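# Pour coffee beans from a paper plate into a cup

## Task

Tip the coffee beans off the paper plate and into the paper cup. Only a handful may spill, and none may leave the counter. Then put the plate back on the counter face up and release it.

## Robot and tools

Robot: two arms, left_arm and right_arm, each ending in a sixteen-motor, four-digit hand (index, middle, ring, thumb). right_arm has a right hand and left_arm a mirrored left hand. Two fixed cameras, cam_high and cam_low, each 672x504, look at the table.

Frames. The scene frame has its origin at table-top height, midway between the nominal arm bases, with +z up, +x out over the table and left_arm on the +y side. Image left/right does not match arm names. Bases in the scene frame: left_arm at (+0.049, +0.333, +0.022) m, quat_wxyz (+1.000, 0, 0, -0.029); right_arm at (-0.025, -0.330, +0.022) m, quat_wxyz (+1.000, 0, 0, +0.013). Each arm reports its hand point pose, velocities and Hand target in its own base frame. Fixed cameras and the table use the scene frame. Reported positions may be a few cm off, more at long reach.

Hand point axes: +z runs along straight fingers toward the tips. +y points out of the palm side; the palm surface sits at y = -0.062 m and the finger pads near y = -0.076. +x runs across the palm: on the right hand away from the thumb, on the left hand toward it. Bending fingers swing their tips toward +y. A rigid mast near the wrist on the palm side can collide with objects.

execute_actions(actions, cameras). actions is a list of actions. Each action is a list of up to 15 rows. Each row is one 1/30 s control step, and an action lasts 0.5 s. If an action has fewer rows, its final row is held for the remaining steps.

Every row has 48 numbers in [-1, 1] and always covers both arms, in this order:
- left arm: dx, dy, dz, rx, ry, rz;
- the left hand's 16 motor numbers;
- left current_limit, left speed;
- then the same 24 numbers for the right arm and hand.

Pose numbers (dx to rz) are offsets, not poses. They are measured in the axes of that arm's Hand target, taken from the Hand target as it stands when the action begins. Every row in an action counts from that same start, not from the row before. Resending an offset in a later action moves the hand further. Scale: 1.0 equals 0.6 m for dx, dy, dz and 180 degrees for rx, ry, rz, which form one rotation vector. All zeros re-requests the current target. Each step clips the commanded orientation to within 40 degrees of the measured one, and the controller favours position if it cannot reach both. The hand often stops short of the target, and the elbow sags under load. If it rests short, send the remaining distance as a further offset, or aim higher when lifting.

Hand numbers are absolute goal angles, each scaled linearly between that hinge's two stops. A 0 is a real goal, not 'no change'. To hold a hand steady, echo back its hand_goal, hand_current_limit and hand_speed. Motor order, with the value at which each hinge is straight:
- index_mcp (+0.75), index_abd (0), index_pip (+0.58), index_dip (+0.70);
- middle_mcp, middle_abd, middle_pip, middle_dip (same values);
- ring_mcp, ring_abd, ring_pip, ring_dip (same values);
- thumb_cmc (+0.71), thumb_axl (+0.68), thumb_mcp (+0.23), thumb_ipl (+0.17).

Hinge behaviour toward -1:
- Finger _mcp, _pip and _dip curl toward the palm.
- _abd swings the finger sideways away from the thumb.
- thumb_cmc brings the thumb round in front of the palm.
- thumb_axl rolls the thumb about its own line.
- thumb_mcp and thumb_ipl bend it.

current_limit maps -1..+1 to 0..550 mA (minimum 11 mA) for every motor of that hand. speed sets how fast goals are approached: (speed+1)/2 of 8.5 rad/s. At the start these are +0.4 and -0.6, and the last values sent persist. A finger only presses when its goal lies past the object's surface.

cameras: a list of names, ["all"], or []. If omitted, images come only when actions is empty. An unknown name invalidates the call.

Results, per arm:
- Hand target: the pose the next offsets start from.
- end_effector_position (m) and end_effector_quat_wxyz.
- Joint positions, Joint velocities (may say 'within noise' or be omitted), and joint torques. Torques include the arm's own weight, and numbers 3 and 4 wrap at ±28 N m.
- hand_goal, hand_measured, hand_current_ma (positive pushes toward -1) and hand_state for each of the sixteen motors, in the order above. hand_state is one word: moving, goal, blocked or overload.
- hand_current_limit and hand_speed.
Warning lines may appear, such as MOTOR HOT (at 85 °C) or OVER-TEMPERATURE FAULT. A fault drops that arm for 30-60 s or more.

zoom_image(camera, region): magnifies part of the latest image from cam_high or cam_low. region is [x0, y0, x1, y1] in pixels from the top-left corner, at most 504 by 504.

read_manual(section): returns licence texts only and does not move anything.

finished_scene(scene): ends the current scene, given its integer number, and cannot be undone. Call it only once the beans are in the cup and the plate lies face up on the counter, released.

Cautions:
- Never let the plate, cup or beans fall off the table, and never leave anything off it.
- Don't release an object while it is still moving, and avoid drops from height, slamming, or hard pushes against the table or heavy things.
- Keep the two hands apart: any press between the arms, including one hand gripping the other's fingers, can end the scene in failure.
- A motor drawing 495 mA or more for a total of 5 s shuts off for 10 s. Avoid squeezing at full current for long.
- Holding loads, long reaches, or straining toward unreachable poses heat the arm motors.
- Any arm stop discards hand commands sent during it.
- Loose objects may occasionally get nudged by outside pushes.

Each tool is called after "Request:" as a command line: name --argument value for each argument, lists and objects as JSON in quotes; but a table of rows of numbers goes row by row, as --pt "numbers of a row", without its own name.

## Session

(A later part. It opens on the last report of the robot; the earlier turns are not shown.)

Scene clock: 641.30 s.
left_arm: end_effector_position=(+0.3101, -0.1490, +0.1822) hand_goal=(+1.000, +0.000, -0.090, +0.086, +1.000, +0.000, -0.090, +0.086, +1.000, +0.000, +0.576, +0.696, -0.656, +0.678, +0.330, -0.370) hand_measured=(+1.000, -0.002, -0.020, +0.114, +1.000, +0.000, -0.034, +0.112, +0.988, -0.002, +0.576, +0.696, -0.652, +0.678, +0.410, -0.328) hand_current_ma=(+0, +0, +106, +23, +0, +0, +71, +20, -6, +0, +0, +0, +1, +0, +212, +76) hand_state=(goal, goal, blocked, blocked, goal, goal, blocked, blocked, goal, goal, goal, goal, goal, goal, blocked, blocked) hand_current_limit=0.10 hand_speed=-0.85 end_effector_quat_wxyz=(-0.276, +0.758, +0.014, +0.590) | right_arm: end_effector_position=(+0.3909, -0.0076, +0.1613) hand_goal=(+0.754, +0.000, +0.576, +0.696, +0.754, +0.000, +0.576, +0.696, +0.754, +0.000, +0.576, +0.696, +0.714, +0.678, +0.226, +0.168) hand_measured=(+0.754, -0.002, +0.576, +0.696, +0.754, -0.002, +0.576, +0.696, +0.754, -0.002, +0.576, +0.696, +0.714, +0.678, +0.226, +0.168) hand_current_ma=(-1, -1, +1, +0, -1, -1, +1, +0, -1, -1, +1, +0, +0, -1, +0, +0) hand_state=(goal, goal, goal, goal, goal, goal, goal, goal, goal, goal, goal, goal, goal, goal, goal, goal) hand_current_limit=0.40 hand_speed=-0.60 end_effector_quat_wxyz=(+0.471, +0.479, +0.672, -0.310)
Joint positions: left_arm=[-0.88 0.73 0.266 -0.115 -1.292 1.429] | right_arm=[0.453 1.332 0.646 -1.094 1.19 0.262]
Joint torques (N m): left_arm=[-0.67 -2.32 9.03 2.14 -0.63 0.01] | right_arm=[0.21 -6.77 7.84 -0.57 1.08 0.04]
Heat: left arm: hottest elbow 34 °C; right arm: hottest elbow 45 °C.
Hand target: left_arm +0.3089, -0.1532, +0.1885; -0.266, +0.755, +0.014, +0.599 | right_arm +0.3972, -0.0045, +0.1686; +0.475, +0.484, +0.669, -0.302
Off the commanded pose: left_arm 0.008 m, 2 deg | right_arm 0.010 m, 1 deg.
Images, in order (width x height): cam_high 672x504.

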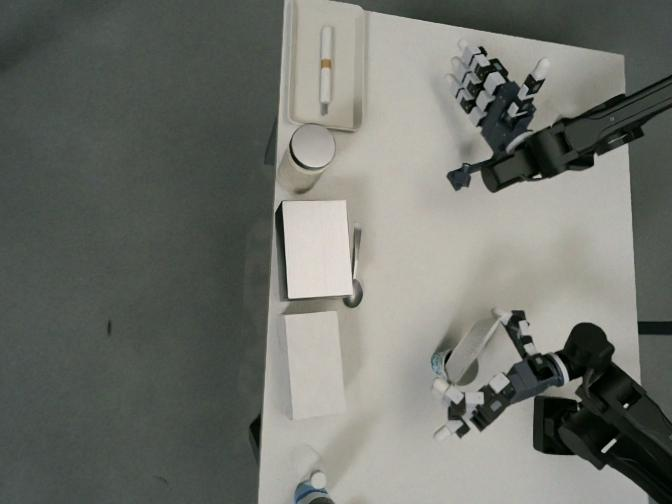

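Request:
execute_actions --actions '[[[-0.0046,-0.0108,-0.0063,0,0.0222,-0.0385,1,0,-0.09,0.085,1,0,-0.09,0.085,1,0,0.576,0.696,-0.657,0.677,0.33,-0.37,0.1,-0.85,0,0,0,0,0,0,0.754,0,0.576,0.696,0.754,0,0.576,0.696,0.754,0,0.576,0.696,0.714,0.678,0.226,0.168,0.4,-0.6]],[[0.0415,0.0192,0.0111,0,-0.0556,0.0962,1,0,-0.09,0.085,1,0,-0.09,0.085,1,0,0.576,0.696,-0.657,0.677,0.33,-0.37,0.1,-0.85,0,0,0,0,0,0,0.754,0,0.576,0.696,0.754,0,0.576,0.696,0.754,0,0.576,0.696,0.714,0.678,0.226,0.168,0.4,-0.6]],[[0.01,0.0115,0.0067,-0.0167,-0.0556,0.0962,1,0,-0.09,0.085,1,0,-0.09,0.085,1,0,0.576,0.696,-0.657,0.677,0.33,-0.37,0.1,-0.85,0,0,0,0,0,0,0.754,0,0.576,0.696,0.754,0,0.576,0.696,0.754,0,0.576,0.696,0.714,0.678,0.226,0.168,0.4,-0.6]]]' --cameras '["cam_high","cam_low"]'

Request:
zoom_image --camera "cam_high" --region '[400, 284, 560, 444]'

Scene clock: 652.90 s.
left_arm: end_effector_position=(+0.3157, -0.1612, +0.1917) hand_goal=(+1.000, +0.000, -0.090, +0.086, +1.000, +0.000, -0.090, +0.086, +1.000, +0.000, +0.576, +0.696, -0.656, +0.678, +0.330, -0.370) hand_measured=(+1.000, -0.002, -0.020, +0.114, +1.000, +0.000, -0.034, +0.112, +0.990, -0.002, +0.576, +0.696, -0.654, +0.678, +0.410, -0.326) hand_current_ma=(+0, +0, +104, +23, +0, +0, +71, +20, -4, +0, +0, +0, +0, +0, +212, +77) hand_state=(goal, goal, blocked, blocked, goal, goal, blocked, blocked, goal, goal, goal, goal, goal, goal, blocked, blocked) hand_current_limit=0.10 hand_speed=-0.85 end_effector_quat_wxyz=(-0.379, +0.814, -0.165, +0.408) | right_arm: end_effector_position=(+0.3909, -0.0076, +0.1613) hand_goal=(+0.754, +0.000, +0.576, +0.696, +0.754, +0.000, +0.576, +0.696, +0.754, +0.000, +0.576, +0.696, +0.714, +0.678, +0.226, +0.168) hand_measured=(+0.754, -0.002, +0.576, +0.696, +0.754, -0.002, +0.576, +0.696, +0.754, -0.002, +0.576, +0.696, +0.714, +0.678, +0.226, +0.168) hand_current_ma=(-1, -1, +1, +0, -1, -1, +1, +0, -1, -1, +1, +0, +0, -1, +0, +0) hand_state=(goal, goal, goal, goal, goal, goal, goal, goal, goal, goal, goal, goal, goal, goal, goal, goal) hand_current_limit=0.40 hand_speed=-0.60 end_effector_quat_wxyz=(+0.471, +0.479, +0.672, -0.310)
Joint positions: left_arm=[-0.826 0.89 0.649 -0.89 -1.136 1.427] | right_arm=[0.453 1.332 0.646 -1.094 1.19 0.262]
Joint torques (N m): left_arm=[0.73 -2.73 13.11 0.55 -0.86 -0.17] | right_arm=[0.21 -6.77 7.84 -0.57 1.08 0.04]
Heat: left arm: hottest elbow 33 °C; right arm: hottest elbow 45 °C.
Hand target: left_arm +0.3251, -0.1677, +0.2097; -0.375, +0.820, -0.143, +0.407 | right_arm +0.3972, -0.0045, +0.1686; +0.475, +0.484, +0.669, -0.302
Off the commanded pose: left_arm 0.021 m, 3 deg | right_arm 0.010 m, 1 deg.

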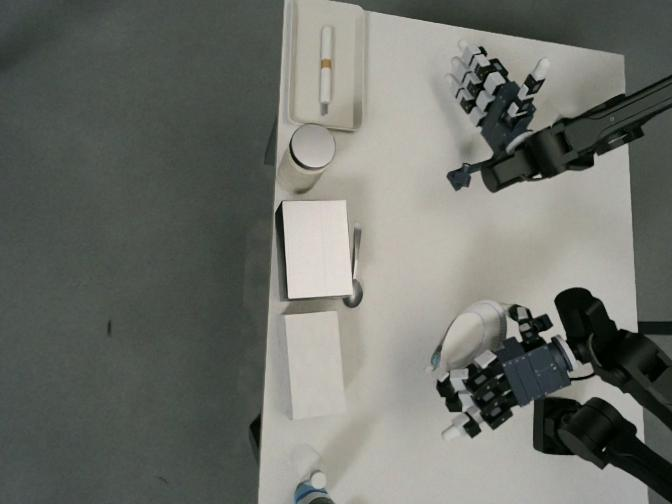

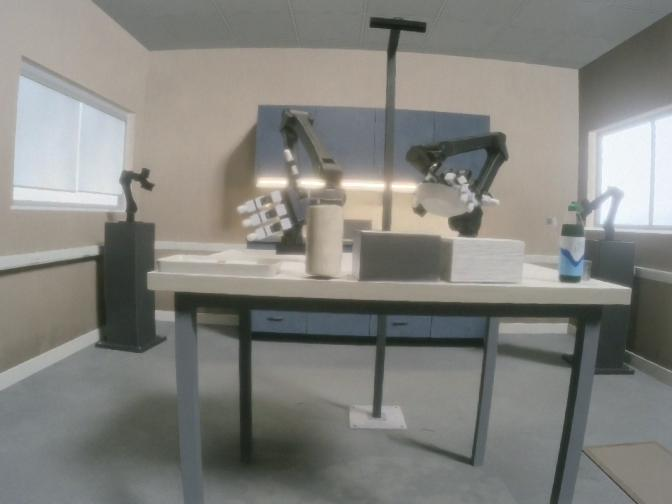

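Scaled by 3.150.

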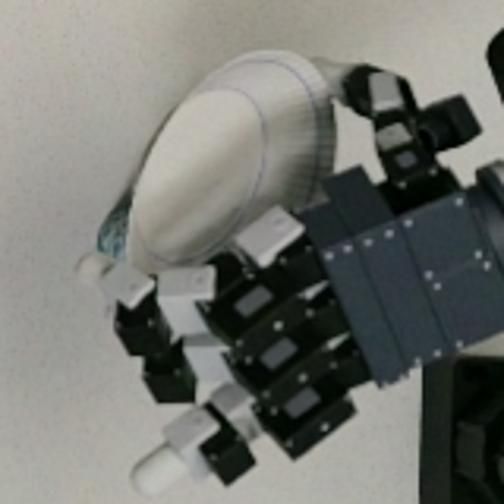

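Request:
execute_actions --actions '[[[-0.0369,-0.0574,0.0755,0.0113,-0.0559,0.0105,1,0,-0.09,0.085,1,0,-0.09,0.085,1,0,0.576,0.696,-0.657,0.677,0.33,-0.37,0.1,-0.85,0,0,0,0,0,0,0.754,0,0.576,0.696,0.754,0,0.576,0.696,0.754,0,0.576,0.696,0.714,0.678,0.226,0.168,0.4,-0.6]],[[-0.0404,-0.0564,0.0727,0.0113,-0.0559,0.0105,1,0,-0.09,0.085,1,0,-0.09,0.085,1,0,0.576,0.696,-0.657,0.677,0.33,-0.37,0.1,-0.85,0,0,0,0,0,0,0.754,0,0.576,0.696,0.754,0,0.576,0.696,0.754,0,0.576,0.696,0.714,0.678,0.226,0.168,0.4,-0.6]],[[-0.043,-0.053,0.0714,0.0113,-0.0559,0.0105,1,0,-0.09,0.085,1,0,-0.09,0.085,1,0,0.576,0.696,-0.657,0.677,0.33,-0.37,0.1,-0.85,0,0,0,0,0,0,0.754,0,0.576,0.696,0.754,0,0.576,0.696,0.754,0,0.576,0.696,0.714,0.678,0.226,0.168,0.4,-0.6]]]' --cameras '["cam_high","cam_low"]'

Request:
zoom_image --camera "cam_high" --region '[400, 314, 520, 434]'

Scene clock: 696.03 s.
left_arm: end_effector_position=(+0.3377, +0.0089, +0.1806) hand_goal=(+1.000, +0.000, -0.090, +0.086, +1.000, +0.000, -0.090, +0.086, +1.000, +0.000, +0.576, +0.696, -0.656, +0.678, +0.330, -0.370) hand_measured=(+1.000, -0.002, -0.022, +0.114, +1.000, +0.000, -0.034, +0.112, +0.990, -0.002, +0.576, +0.696, -0.652, +0.678, +0.410, -0.326) hand_current_ma=(+0, +0, +103, +23, +0, +0, +71, +20, -4, +0, +0, +0, +1, +0, +212, +78) hand_state=(goal, goal, blocked, blocked, goal, goal, blocked, blocked, goal, goal, goal, goal, goal, goal, blocked, blocked) hand_current_limit=0.10 hand_speed=-0.85 end_effector_quat_wxyz=(-0.464, +0.868, -0.064, +0.164) | right_arm: end_effector_position=(+0.3909, -0.0076, +0.1613) hand_goal=(+0.754, +0.000, +0.576, +0.696, +0.754, +0.000, +0.576, +0.696, +0.754, +0.000, +0.576, +0.696, +0.714, +0.678, +0.226, +0.168) hand_measured=(+0.754, -0.002, +0.576, +0.696, +0.754, -0.002, +0.576, +0.696, +0.754, -0.002, +0.576, +0.696, +0.714, +0.678, +0.226, +0.168) hand_current_ma=(-1, -1, +1, +0, -1, -1, +1, +0, -1, -1, +1, +0, +0, -1, +0, +0) hand_state=(goal, goal, goal, goal, goal, goal, goal, goal, goal, goal, goal, goal, goal, goal, goal, goal) hand_current_limit=0.40 hand_speed=-0.60 end_effector_quat_wxyz=(+0.471, +0.479, +0.672, -0.310)
Joint positions: left_arm=[-0.281 0.999 0.793 -1.148 -1.014 1.559] | right_arm=[0.453 1.332 0.646 -1.094 1.19 0.262]
Joint torques (N m): left_arm=[0.91 -3.84 12.88 0.32 -0.81 0.08] | right_arm=[0.15 -6.77 7.86 -0.57 1.08 0.04]
Heat: left arm: hottest elbow 37 °C; right arm: hottest elbow 45 °C.
Hand target: left_arm +0.3490, +0.0089, +0.1950; -0.462, +0.869, -0.059, +0.168 | right_arm +0.3972, -0.0045, +0.1686; +0.475, +0.484, +0.669, -0.302
Off the commanded pose: left_arm 0.018 m, 1 deg | right_arm 0.010 m, 1 deg.

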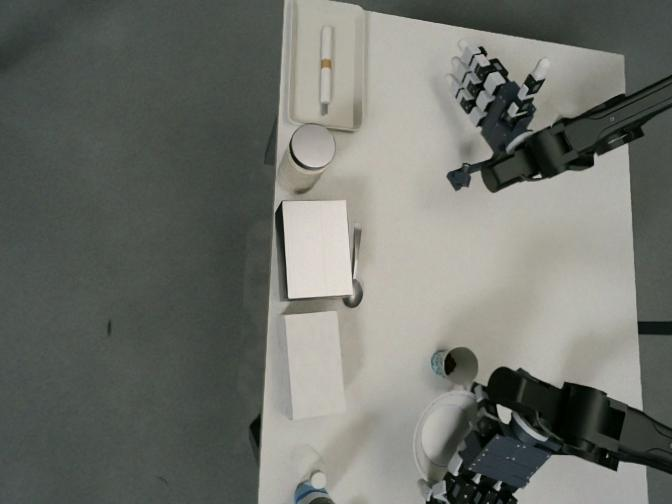

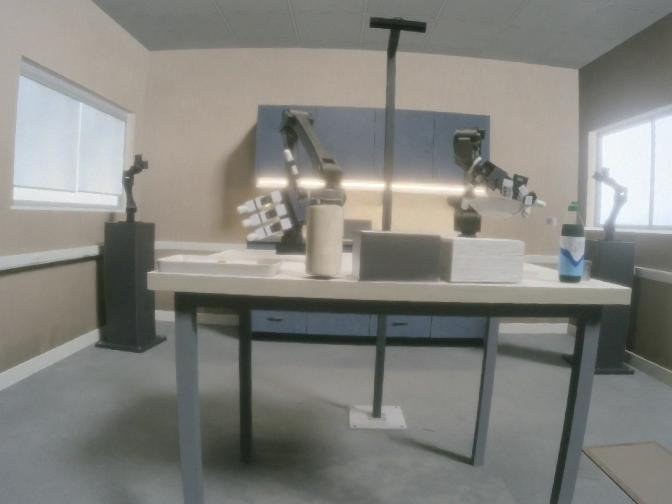

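Scaled by 4.200.

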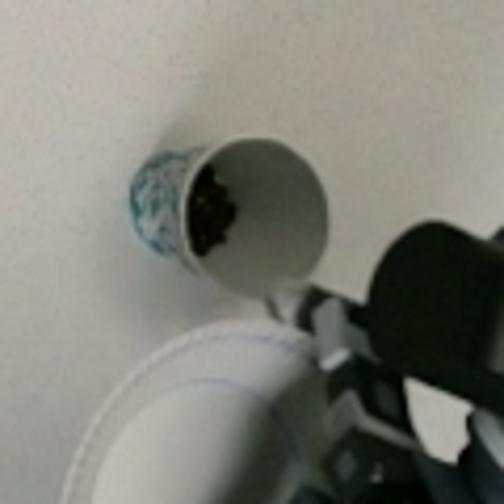

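Request:
execute_actions --actions '[[[-0.0539,-0.0211,0.0893,0.0113,-0.0559,0.0105,1,0,-0.09,0.085,1,0,-0.09,0.085,1,0,0.576,0.696,-0.657,0.677,0.33,-0.37,0.1,-0.85,0,0,0,0,0,0,0.754,0,0.576,0.696,0.754,0,0.576,0.696,0.754,0,0.576,0.696,0.714,0.678,0.226,0.168,0.4,-0.6]],[[-0.0543,-0.0055,0.0928,0.0113,-0.0559,0.0105,1,0,-0.09,0.085,1,0,-0.09,0.085,1,0,0.576,0.696,-0.657,0.677,0.33,-0.37,0.1,-0.85,0,0,0,0,0,0,0.754,0,0.576,0.696,0.754,0,0.576,0.696,0.754,0,0.576,0.696,0.714,0.678,0.226,0.168,0.4,-0.6]],[[0,0.0577,0.0333,0,0,0,1,0,-0.09,0.085,1,0,-0.09,0.085,1,0,0.576,0.696,-0.657,0.677,0.33,-0.37,0.1,-0.85,0,0,0,0,0,0,0.754,0,0.576,0.696,0.754,0,0.576,0.696,0.754,0,0.576,0.696,0.714,0.678,0.226,0.168,0.4,-0.6]]]' --cameras '["cam_high","cam_low"]'

Request:
zoom_image --camera "cam_low" --region '[470, 180, 590, 270]'

Scene clock: 704.53 s.
left_arm: end_effector_position=(+0.3119, +0.1156, +0.1018) hand_goal=(+1.000, +0.000, -0.090, +0.086, +1.000, +0.000, -0.090, +0.086, +1.000, +0.000, +0.576, +0.696, -0.656, +0.678, +0.330, -0.370) hand_measured=(+1.000, -0.002, -0.022, +0.114, +1.000, +0.000, -0.034, +0.112, +0.990, -0.002, +0.576, +0.696, -0.650, +0.678, +0.410, -0.326) hand_current_ma=(+0, +0, +103, +23, +0, +0, +71, +20, -4, +0, +0, +0, +2, +0, +212, +78) hand_state=(goal, goal, blocked, blocked, goal, goal, blocked, blocked, goal, goal, goal, goal, goal, goal, blocked, blocked) hand_current_limit=0.10 hand_speed=-0.85 end_effector_quat_wxyz=(-0.501, +0.865, -0.002, +0.003) | right_arm: end_effector_position=(+0.3909, -0.0076, +0.1613) hand_goal=(+0.754, +0.000, +0.576, +0.696, +0.754, +0.000, +0.576, +0.696, +0.754, +0.000, +0.576, +0.696, +0.714, +0.678, +0.226, +0.168) hand_measured=(+0.754, -0.002, +0.576, +0.696, +0.754, -0.002, +0.576, +0.696, +0.754, -0.002, +0.576, +0.696, +0.714, +0.678, +0.226, +0.168) hand_current_ma=(-1, -1, +1, +0, -1, -1, +1, +0, -1, -1, +1, +0, +0, -1, +0, +0) hand_state=(goal, goal, goal, goal, goal, goal, goal, goal, goal, goal, goal, goal, goal, goal, goal, goal) hand_current_limit=0.40 hand_speed=-0.60 end_effector_quat_wxyz=(+0.471, +0.479, +0.672, -0.310)
Joint positions: left_arm=[0.027 1.184 0.719 -1.044 -1.049 1.638] | right_arm=[0.453 1.332 0.646 -1.094 1.19 0.262]
Joint torques (N m): left_arm=[0.79 -5.42 8.36 0.81 -0.96 0.1] | right_arm=[0.15 -6.77 7.86 -0.58 1.08 0.04]
Heat: left arm: hottest elbow 37 °C; right arm: hottest elbow 45 °C.
Hand target: left_arm +0.3143, +0.1192, +0.1002; -0.501, +0.866, +0.000, +0.000 | right_arm +0.3972, -0.0045, +0.1686; +0.475, +0.484, +0.669, -0.302
Off the commanded pose: left_arm 0.005 m, 0 deg | right_arm 0.010 m, 1 deg.

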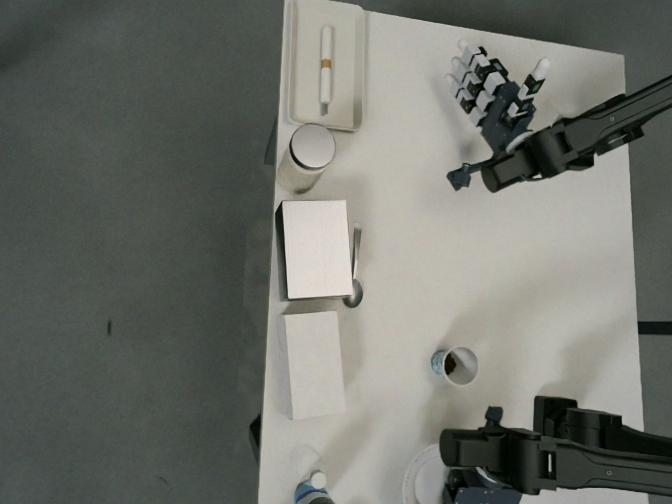

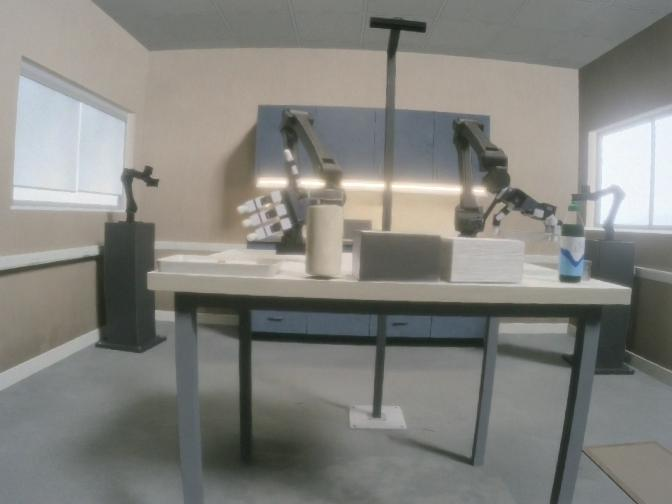

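Scaled by 4.200.

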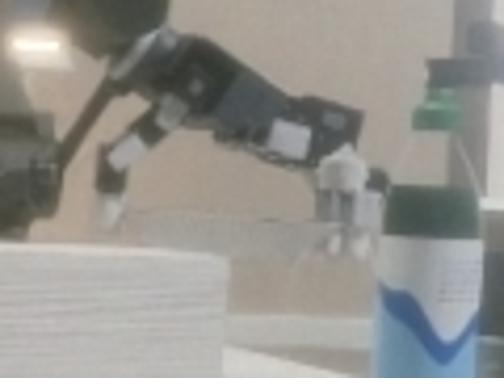

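Request:
execute_actions --actions '[[[0,0.0577,0.0333,0,0,0,1,0,-0.09,0.085,1,0,-0.09,0.085,1,0,0.576,0.696,-0.657,0.677,0.33,-0.37,0.1,-0.85,0,0,0,0,0,0,0.754,0,0.576,0.696,0.754,0,0.576,0.696,0.754,0,0.576,0.696,0.714,0.678,0.226,0.168,0.4,-0.6]],[[0,0.0505,0.0292,0,0,0,1,0,-0.09,0.085,1,0,-0.09,0.085,1,0,0.576,0.696,-0.657,0.677,0.33,-0.37,0.1,-0.85,0,0,0,0,0,0,0.754,0,0.576,0.696,0.754,0,0.576,0.696,0.754,0,0.576,0.696,0.714,0.678,0.226,0.168,0.4,-0.6]]]' --cameras '["cam_high","cam_low"]'

Request:
zoom_image --camera "cam_low" --region '[470, 210, 590, 300]'

Scene clock: 713.37 s.
left_arm: end_effector_position=(+0.3128, +0.1157, +0.0281) hand_goal=(+1.000, +0.000, -0.090, +0.086, +1.000, +0.000, -0.090, +0.086, +1.000, +0.000, +0.576, +0.696, -0.656, +0.678, +0.330, -0.370) hand_measured=(+1.000, -0.002, -0.022, +0.114, +1.000, +0.000, -0.034, +0.112, +0.990, -0.002, +0.576, +0.696, -0.650, +0.678, +0.410, -0.326) hand_current_ma=(+0, +0, +103, +23, +0, +0, +71, +20, -4, +0, +0, +0, +2, +0, +212, +78) hand_state=(goal, goal, blocked, blocked, goal, goal, blocked, blocked, goal, goal, goal, goal, goal, goal, blocked, blocked) hand_current_limit=0.10 hand_speed=-0.85 end_effector_quat_wxyz=(-0.501, +0.865, -0.001, +0.004) | right_arm: end_effector_position=(+0.3909, -0.0076, +0.1613) hand_goal=(+0.754, +0.000, +0.576, +0.696, +0.754, +0.000, +0.576, +0.696, +0.754, +0.000, +0.576, +0.696, +0.714, +0.678, +0.226, +0.168) hand_measured=(+0.754, -0.002, +0.576, +0.696, +0.754, -0.002, +0.576, +0.696, +0.754, -0.002, +0.576, +0.696, +0.714, +0.678, +0.226, +0.168) hand_current_ma=(-1, -1, +1, +0, -1, -1, +1, +0, -1, -1, +1, +0, +0, -1, +0, +0) hand_state=(goal, goal, goal, goal, goal, goal, goal, goal, goal, goal, goal, goal, goal, goal, goal, goal) hand_current_limit=0.40 hand_speed=-0.60 end_effector_quat_wxyz=(+0.471, +0.479, +0.672, -0.310)
Joint positions: left_arm=[0.028 1.329 0.607 -0.782 -1.049 1.639] | right_arm=[0.453 1.332 0.646 -1.094 1.19 0.262]
Joint torques (N m): left_arm=[1.03 -5.89 6.97 0.83 -0.95 0.11] | right_arm=[0.21 -6.77 7.86 -0.58 1.08 0.04]
Heat: left arm: hottest elbow 36 °C; right arm: hottest elbow 45 °C.
Hand target: left_arm +0.3142, +0.1192, +0.0252; -0.501, +0.866, +0.000, +0.000 | right_arm +0.3972, -0.0045, +0.1686; +0.475, +0.484, +0.669, -0.302
Off the commanded pose: left_arm 0.005 m, 0 deg | right_arm 0.010 m, 1 deg.

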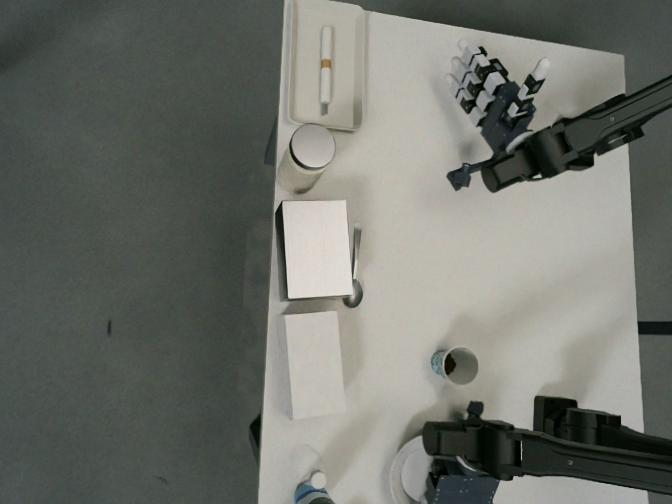

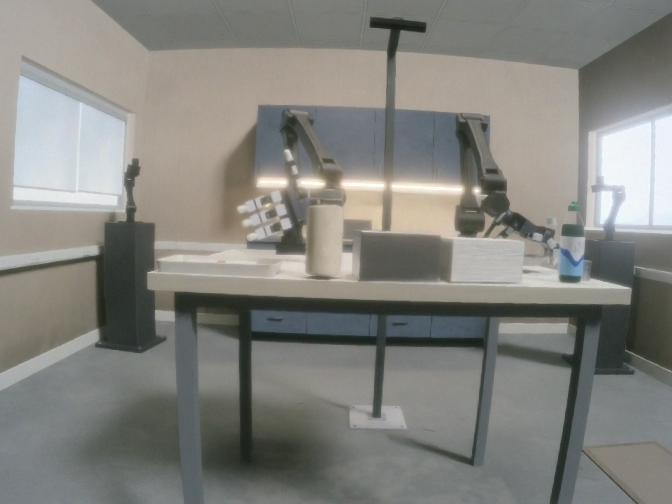

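Scaled by 4.200.

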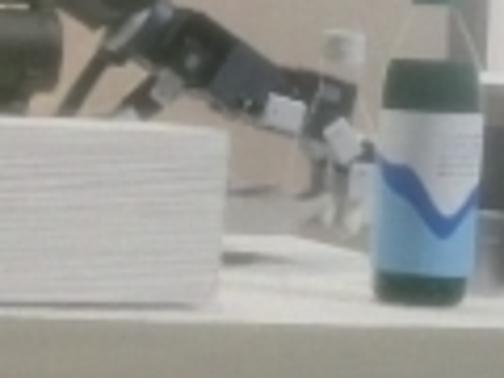

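Request:
execute_actions --actions '[[[0,0.0202,0.0117,0,0,0,1,0,-0.09,0.085,1,0,-0.09,0.085,1,0,0.576,0.696,-0.657,0.677,0.33,-0.37,0.1,-0.85,0,0,0,0,0,0,0.754,0,0.576,0.696,0.754,0,0.576,0.696,0.754,0,0.576,0.696,0.714,0.678,0.226,0.168,0.4,-0.6]],[[0,0.0115,0.0067,0,0,0,1,0,-0.09,0.085,1,0,-0.09,0.085,1,0,0.576,0.696,-0.657,0.677,0.33,-0.37,0.1,-0.85,0,0,0,0,0,0,0.754,0,0.576,0.696,0.754,0,0.576,0.696,0.754,0,0.576,0.696,0.714,0.678,0.226,0.168,0.4,-0.6]]]' --cameras '["cam_high","cam_low"]'

Request:
zoom_image --camera "cam_low" --region '[470, 210, 590, 300]'

Scene clock: 720.57 s.
left_arm: end_effector_position=(+0.3156, +0.1159, +0.0084) hand_goal=(+1.000, +0.000, -0.090, +0.086, +1.000, +0.000, -0.090, +0.086, +1.000, +0.000, +0.576, +0.696, -0.656, +0.678, +0.330, -0.370) hand_measured=(+1.000, -0.002, -0.022, +0.114, +1.000, +0.000, -0.034, +0.112, +0.990, -0.002, +0.576, +0.696, -0.650, +0.678, +0.410, -0.326) hand_current_ma=(+0, +0, +103, +23, +0, +0, +71, +20, -4, +0, +0, +0, +2, +0, +212, +78) hand_state=(goal, goal, blocked, blocked, goal, goal, blocked, blocked, goal, goal, goal, goal, goal, goal, blocked, blocked) hand_current_limit=0.10 hand_speed=-0.85 end_effector_quat_wxyz=(-0.501, +0.865, +0.001, +0.008) | right_arm: end_effector_position=(+0.3909, -0.0076, +0.1613) hand_goal=(+0.754, +0.000, +0.576, +0.696, +0.754, +0.000, +0.576, +0.696, +0.754, +0.000, +0.576, +0.696, +0.714, +0.678, +0.226, +0.168) hand_measured=(+0.754, -0.002, +0.576, +0.696, +0.754, -0.002, +0.576, +0.696, +0.754, -0.002, +0.576, +0.696, +0.714, +0.678, +0.226, +0.168) hand_current_ma=(-1, -1, +1, +0, -1, -1, +1, +0, -1, -1, +1, +0, +0, -1, +0, +0) hand_state=(goal, goal, goal, goal, goal, goal, goal, goal, goal, goal, goal, goal, goal, goal, goal, goal) hand_current_limit=0.40 hand_speed=-0.60 end_effector_quat_wxyz=(+0.471, +0.479, +0.672, -0.310)
Joint positions: left_arm=[0.028 1.383 0.586 -0.7 -1.049 1.64] | right_arm=[0.453 1.332 0.646 -1.094 1.19 0.262]
Joint torques (N m): left_arm=[0.91 -6.12 6.2 0.84 -0.95 0.09] | right_arm=[0.15 -6.83 7.84 -0.58 1.08 0.04]
Heat: left arm: hottest elbow 35 °C; right arm: hottest elbow 45 °C.
Hand target: left_arm +0.3143, +0.1194, +0.0032; -0.501, +0.866, +0.000, +0.000 | right_arm +0.3972, -0.0045, +0.1686; +0.475, +0.484, +0.669, -0.302
Off the commanded pose: left_arm 0.006 m, 1 deg | right_arm 0.010 m, 1 deg.

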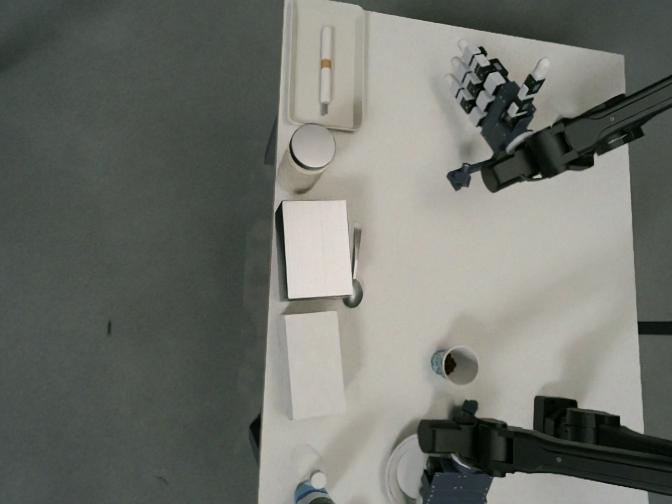

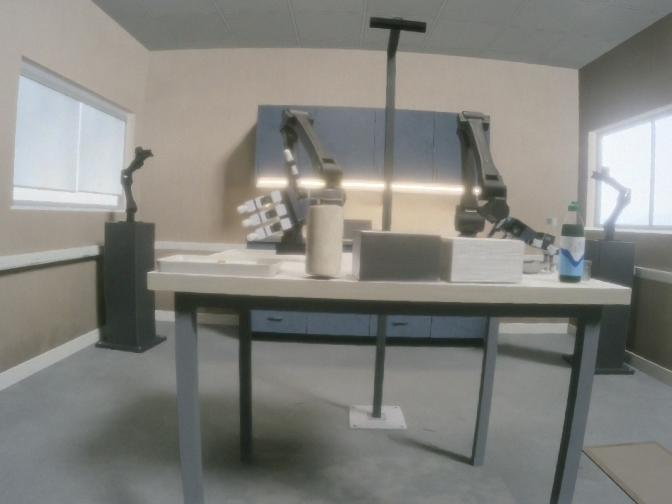

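Scaled by 4.200.

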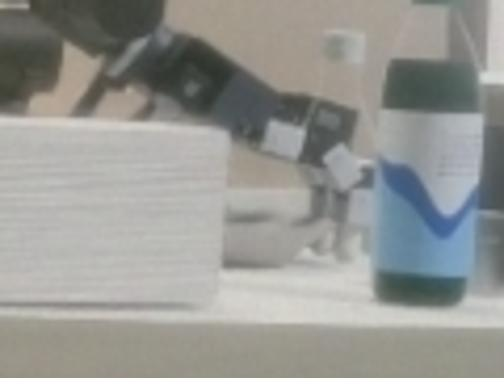

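Request:
execute_actions --actions '[[[0,0.0058,0.0033,0,0,0,1,0,-0.06,0.085,1,0,-0.06,0.085,1,0,0.576,0.696,-0.657,0.677,0.36,-0.37,0.1,-0.85,0,0,0,0,0,0,0.754,0,0.576,0.696,0.754,0,0.576,0.696,0.754,0,0.576,0.696,0.714,0.678,0.226,0.168,0.4,-0.6]],[[0,0,0,0,0,0,1,0,0.02,0.116,1,0,0.02,0.116,1,0,0.576,0.696,-0.657,0.677,0.44,-0.34,0.2,-0.85,0,0,0,0,0,0,0.754,0,0.576,0.696,0.754,0,0.576,0.696,0.754,0,0.576,0.696,0.714,0.678,0.226,0.168,0.4,-0.6]],[[0,0,0,0,0,0,1,0,0.16,0.116,1,0,0.16,0.116,1,0,0.576,0.696,-0.657,0.677,0.52,-0.37,0.3,-0.8,0,0,0,0,0,0,0.754,0,0.576,0.696,0.754,0,0.576,0.696,0.754,0,0.576,0.696,0.714,0.678,0.226,0.168,0.4,-0.6]]]' --cameras '["cam_high","cam_low"]'

Request:
zoom_image --camera "cam_low" --region '[470, 210, 590, 300]'

Request:
zoom_image --camera "cam_high" --region '[370, 384, 490, 504]'

Scene clock: 731.27 s.
left_arm: end_effector_position=(+0.3161, +0.1159, +0.0050) hand_goal=(+1.000, +0.000, +0.160, +0.116, +1.000, +0.000, +0.160, +0.116, +1.000, +0.000, +0.576, +0.696, -0.656, +0.678, +0.520, -0.370) hand_measured=(+0.994, -0.002, +0.154, +0.118, +0.992, +0.000, +0.154, +0.118, +0.990, -0.002, +0.576, +0.696, -0.652, +0.678, +0.512, -0.368) hand_current_ma=(-2, +0, -1, +0, -3, +0, -1, +0, -4, +0, +0, +0, +1, +0, -3, +0) hand_state=(goal, goal, goal, goal, goal, goal, goal, goal, goal, goal, goal, goal, goal, goal, goal, goal) hand_current_limit=0.30 hand_speed=-0.80 end_effector_quat_wxyz=(-0.501, +0.865, +0.001, +0.008) | right_arm: end_effector_position=(+0.3909, -0.0076, +0.1613) hand_goal=(+0.754, +0.000, +0.576, +0.696, +0.754, +0.000, +0.576, +0.696, +0.754, +0.000, +0.576, +0.696, +0.714, +0.678, +0.226, +0.168) hand_measured=(+0.754, -0.002, +0.576, +0.696, +0.754, -0.002, +0.576, +0.696, +0.754, -0.002, +0.576, +0.696, +0.714, +0.678, +0.226, +0.168) hand_current_ma=(-1, -1, +1, +0, -1, -1, +1, +0, -1, -1, +1, +0, +0, -1, +0, +0) hand_state=(goal, goal, goal, goal, goal, goal, goal, goal, goal, goal, goal, goal, goal, goal, goal, goal) hand_current_limit=0.40 hand_speed=-0.60 end_effector_quat_wxyz=(+0.471, +0.479, +0.672, -0.310)
Joint positions: left_arm=[0.028 1.393 0.582 -0.685 -1.049 1.64] | right_arm=[0.453 1.332 0.646 -1.094 1.19 0.262]
Joint torques (N m): left_arm=[0.85 -6.01 6.05 0.83 -0.95 0.09] | right_arm=[0.21 -6.77 7.84 -0.58 1.08 0.04]
Heat: left arm: hottest elbow 34 °C; right arm: hottest elbow 45 °C.
Hand target: left_arm +0.3142, +0.1194, -0.0008; -0.501, +0.866, +0.000, +0.000 | right_arm +0.3972, -0.0045, +0.1686; +0.475, +0.484, +0.669, -0.302
Off the commanded pose: left_arm 0.007 m, 1 deg | right_arm 0.010 m, 1 deg.

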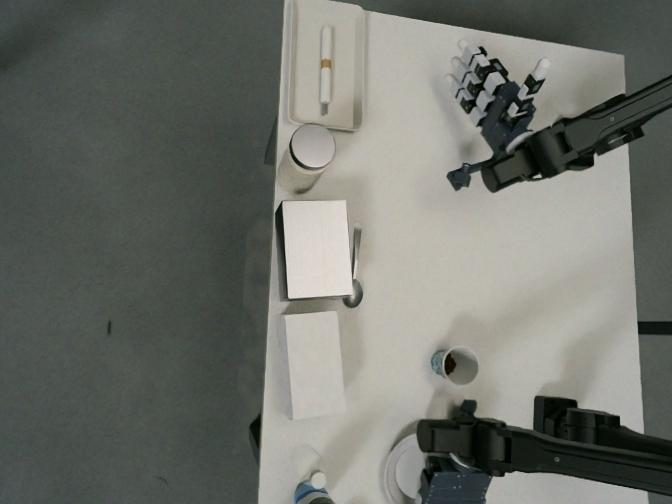

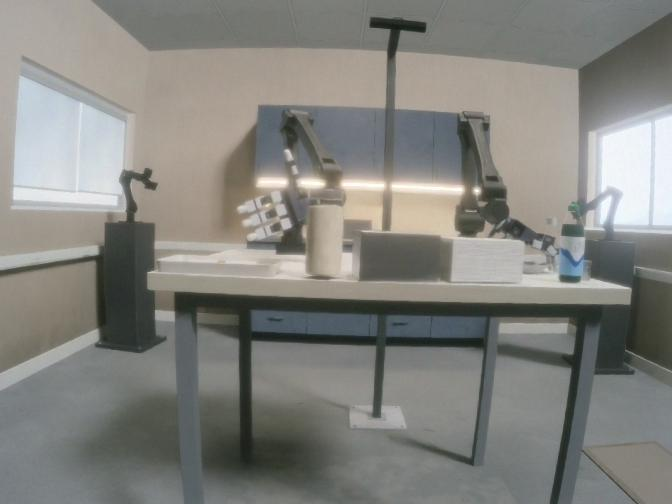

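Scaled by 4.200.

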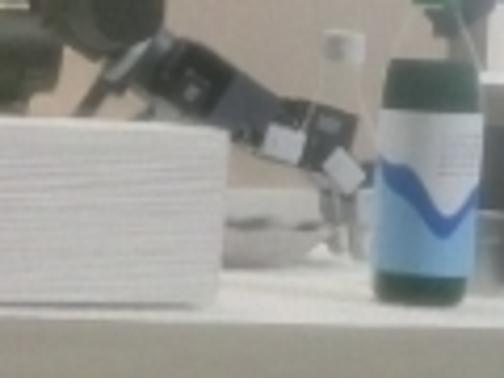

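Scaled by 4.200.

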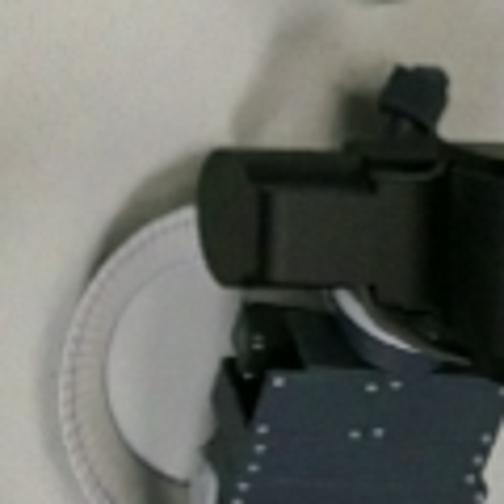

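Request:
execute_actions --actions '[[[0,0,0,0,0,0,1,0,0.3,0.116,1,0,0.3,0.116,1,0,0.576,0.696,-0.657,0.677,0.64,-0.4,0.4,-0.75,0,0,0,0,0,0,0.754,0,0.576,0.696,0.754,0,0.576,0.696,0.754,0,0.576,0.696,0.714,0.678,0.226,0.168,0.4,-0.6]],[[0,-0.0505,-0.0292,0,0,0,1,0,0.3,0.116,1,0,0.3,0.116,1,0,0.576,0.696,-0.657,0.677,0.64,-0.4,0.4,-0.75,0,0,0,0,0,0,0.754,0,0.576,0.696,0.754,0,0.576,0.696,0.754,0,0.576,0.696,0.714,0.678,0.226,0.168,0.4,-0.6]],[[0,-0.0505,-0.0292,0,0,0,1,0,0.3,0.116,1,0,0.3,0.116,1,0,0.576,0.696,-0.657,0.677,0.64,-0.4,0.4,-0.75,0,0,0,0,0,0,0.754,0,0.576,0.696,0.754,0,0.576,0.696,0.754,0,0.576,0.696,0.714,0.678,0.226,0.168,0.4,-0.6]],[[0,-0.0505,-0.0292,0,0,0,1,0,0.3,0.116,1,0,0.3,0.116,1,0,0.576,0.696,-0.657,0.677,0.64,-0.4,0.4,-0.75,0,0,0,0,0,0,0.754,0,0.576,0.696,0.754,0,0.576,0.696,0.754,0,0.576,0.696,0.714,0.678,0.226,0.168,0.4,-0.6]]]' --cameras '["cam_high","cam_low"]'

Request:
zoom_image --camera "cam_high" --region '[370, 324, 550, 504]'

Request:
zoom_image --camera "cam_low" --region '[470, 200, 590, 290]'

Scene clock: 742.53 s.
left_arm: end_effector_position=(+0.3031, +0.1162, +0.0902) hand_goal=(+1.000, +0.000, +0.300, +0.116, +1.000, +0.000, +0.300, +0.116, +1.000, +0.000, +0.576, +0.696, -0.656, +0.678, +0.640, -0.400) hand_measured=(+0.992, -0.002, +0.294, +0.118, +0.990, +0.000, +0.294, +0.118, +0.990, -0.002, +0.576, +0.696, -0.654, +0.678, +0.632, -0.398) hand_current_ma=(-2, +0, -1, +0, -3, +0, -1, +0, -4, +0, +0, +0, +0, +0, -4, +0) hand_state=(goal, goal, goal, goal, goal, goal, goal, goal, goal, goal, goal, goal, goal, goal, goal, goal) hand_current_limit=0.40 hand_speed=-0.75 end_effector_quat_wxyz=(-0.501, +0.866, -0.012, -0.010) | right_arm: end_effector_position=(+0.3909, -0.0076, +0.1613) hand_goal=(+0.754, +0.000, +0.576, +0.696, +0.754, +0.000, +0.576, +0.696, +0.754, +0.000, +0.576, +0.696, +0.714, +0.678, +0.226, +0.168) hand_measured=(+0.754, -0.002, +0.576, +0.696, +0.754, -0.002, +0.576, +0.696, +0.754, -0.002, +0.576, +0.696, +0.714, +0.678, +0.226, +0.168) hand_current_ma=(-1, -1, +1, +0, -1, -1, +1, +0, -1, -1, +1, +0, +0, -1, +0, +0) hand_state=(goal, goal, goal, goal, goal, goal, goal, goal, goal, goal, goal, goal, goal, goal, goal, goal) hand_current_limit=0.40 hand_speed=-0.60 end_effector_quat_wxyz=(+0.471, +0.479, +0.672, -0.310)
Joint positions: left_arm=[0.031 1.194 0.695 -1.03 -1.048 1.653] | right_arm=[0.453 1.332 0.646 -1.094 1.19 0.262]
Joint torques (N m): left_arm=[0.67 -6.53 10.73 -0.13 -0.96 0] | right_arm=[0.15 -6.77 7.84 -0.58 1.08 0.04]
Heat: left arm: hottest elbow 34 °C; right arm: hottest elbow 45 °C.
Hand target: left_arm +0.3142, +0.1190, +0.1042; -0.501, +0.866, +0.000, +0.000 | right_arm +0.3972, -0.0045, +0.1686; +0.475, +0.484, +0.669, -0.302
Off the commanded pose: left_arm 0.018 m, 2 deg | right_arm 0.010 m, 1 deg.

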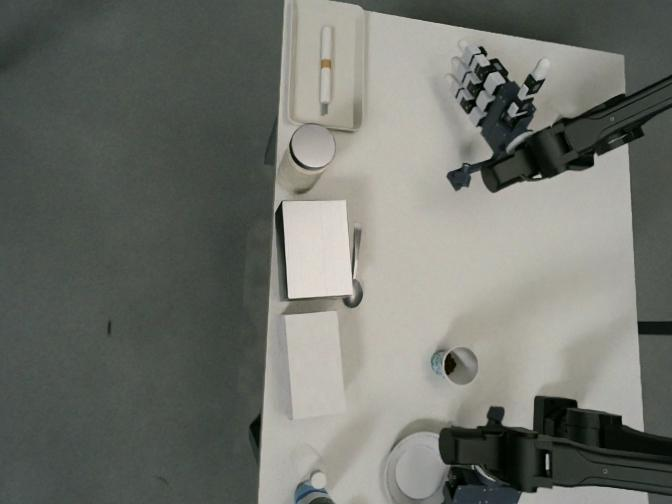

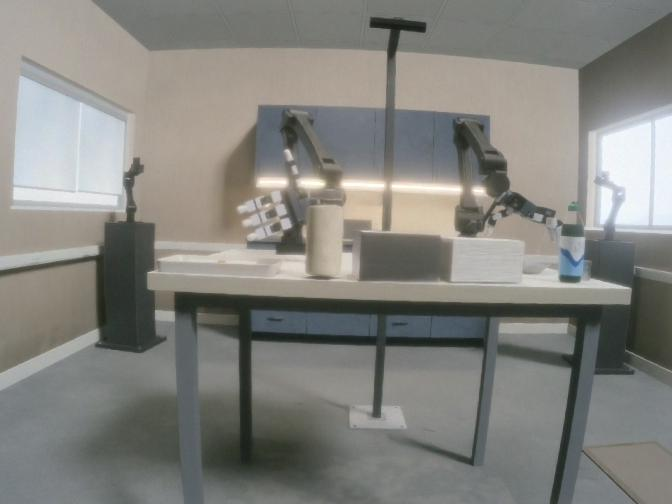

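Scaled by 2.800.

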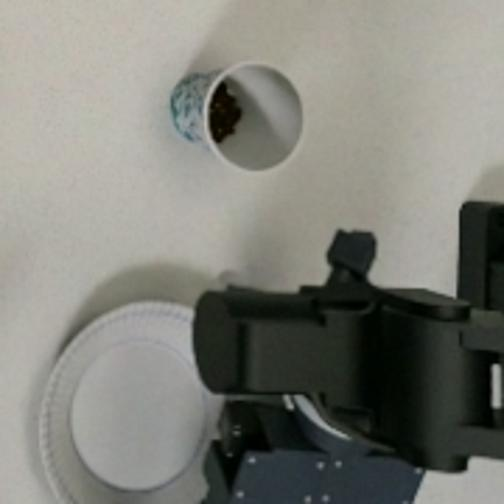

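Scaled by 4.200.

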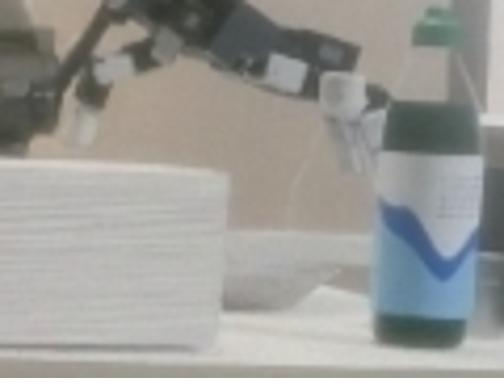

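Request:
finished_scene --scene 2

The scene is finished: the task was done.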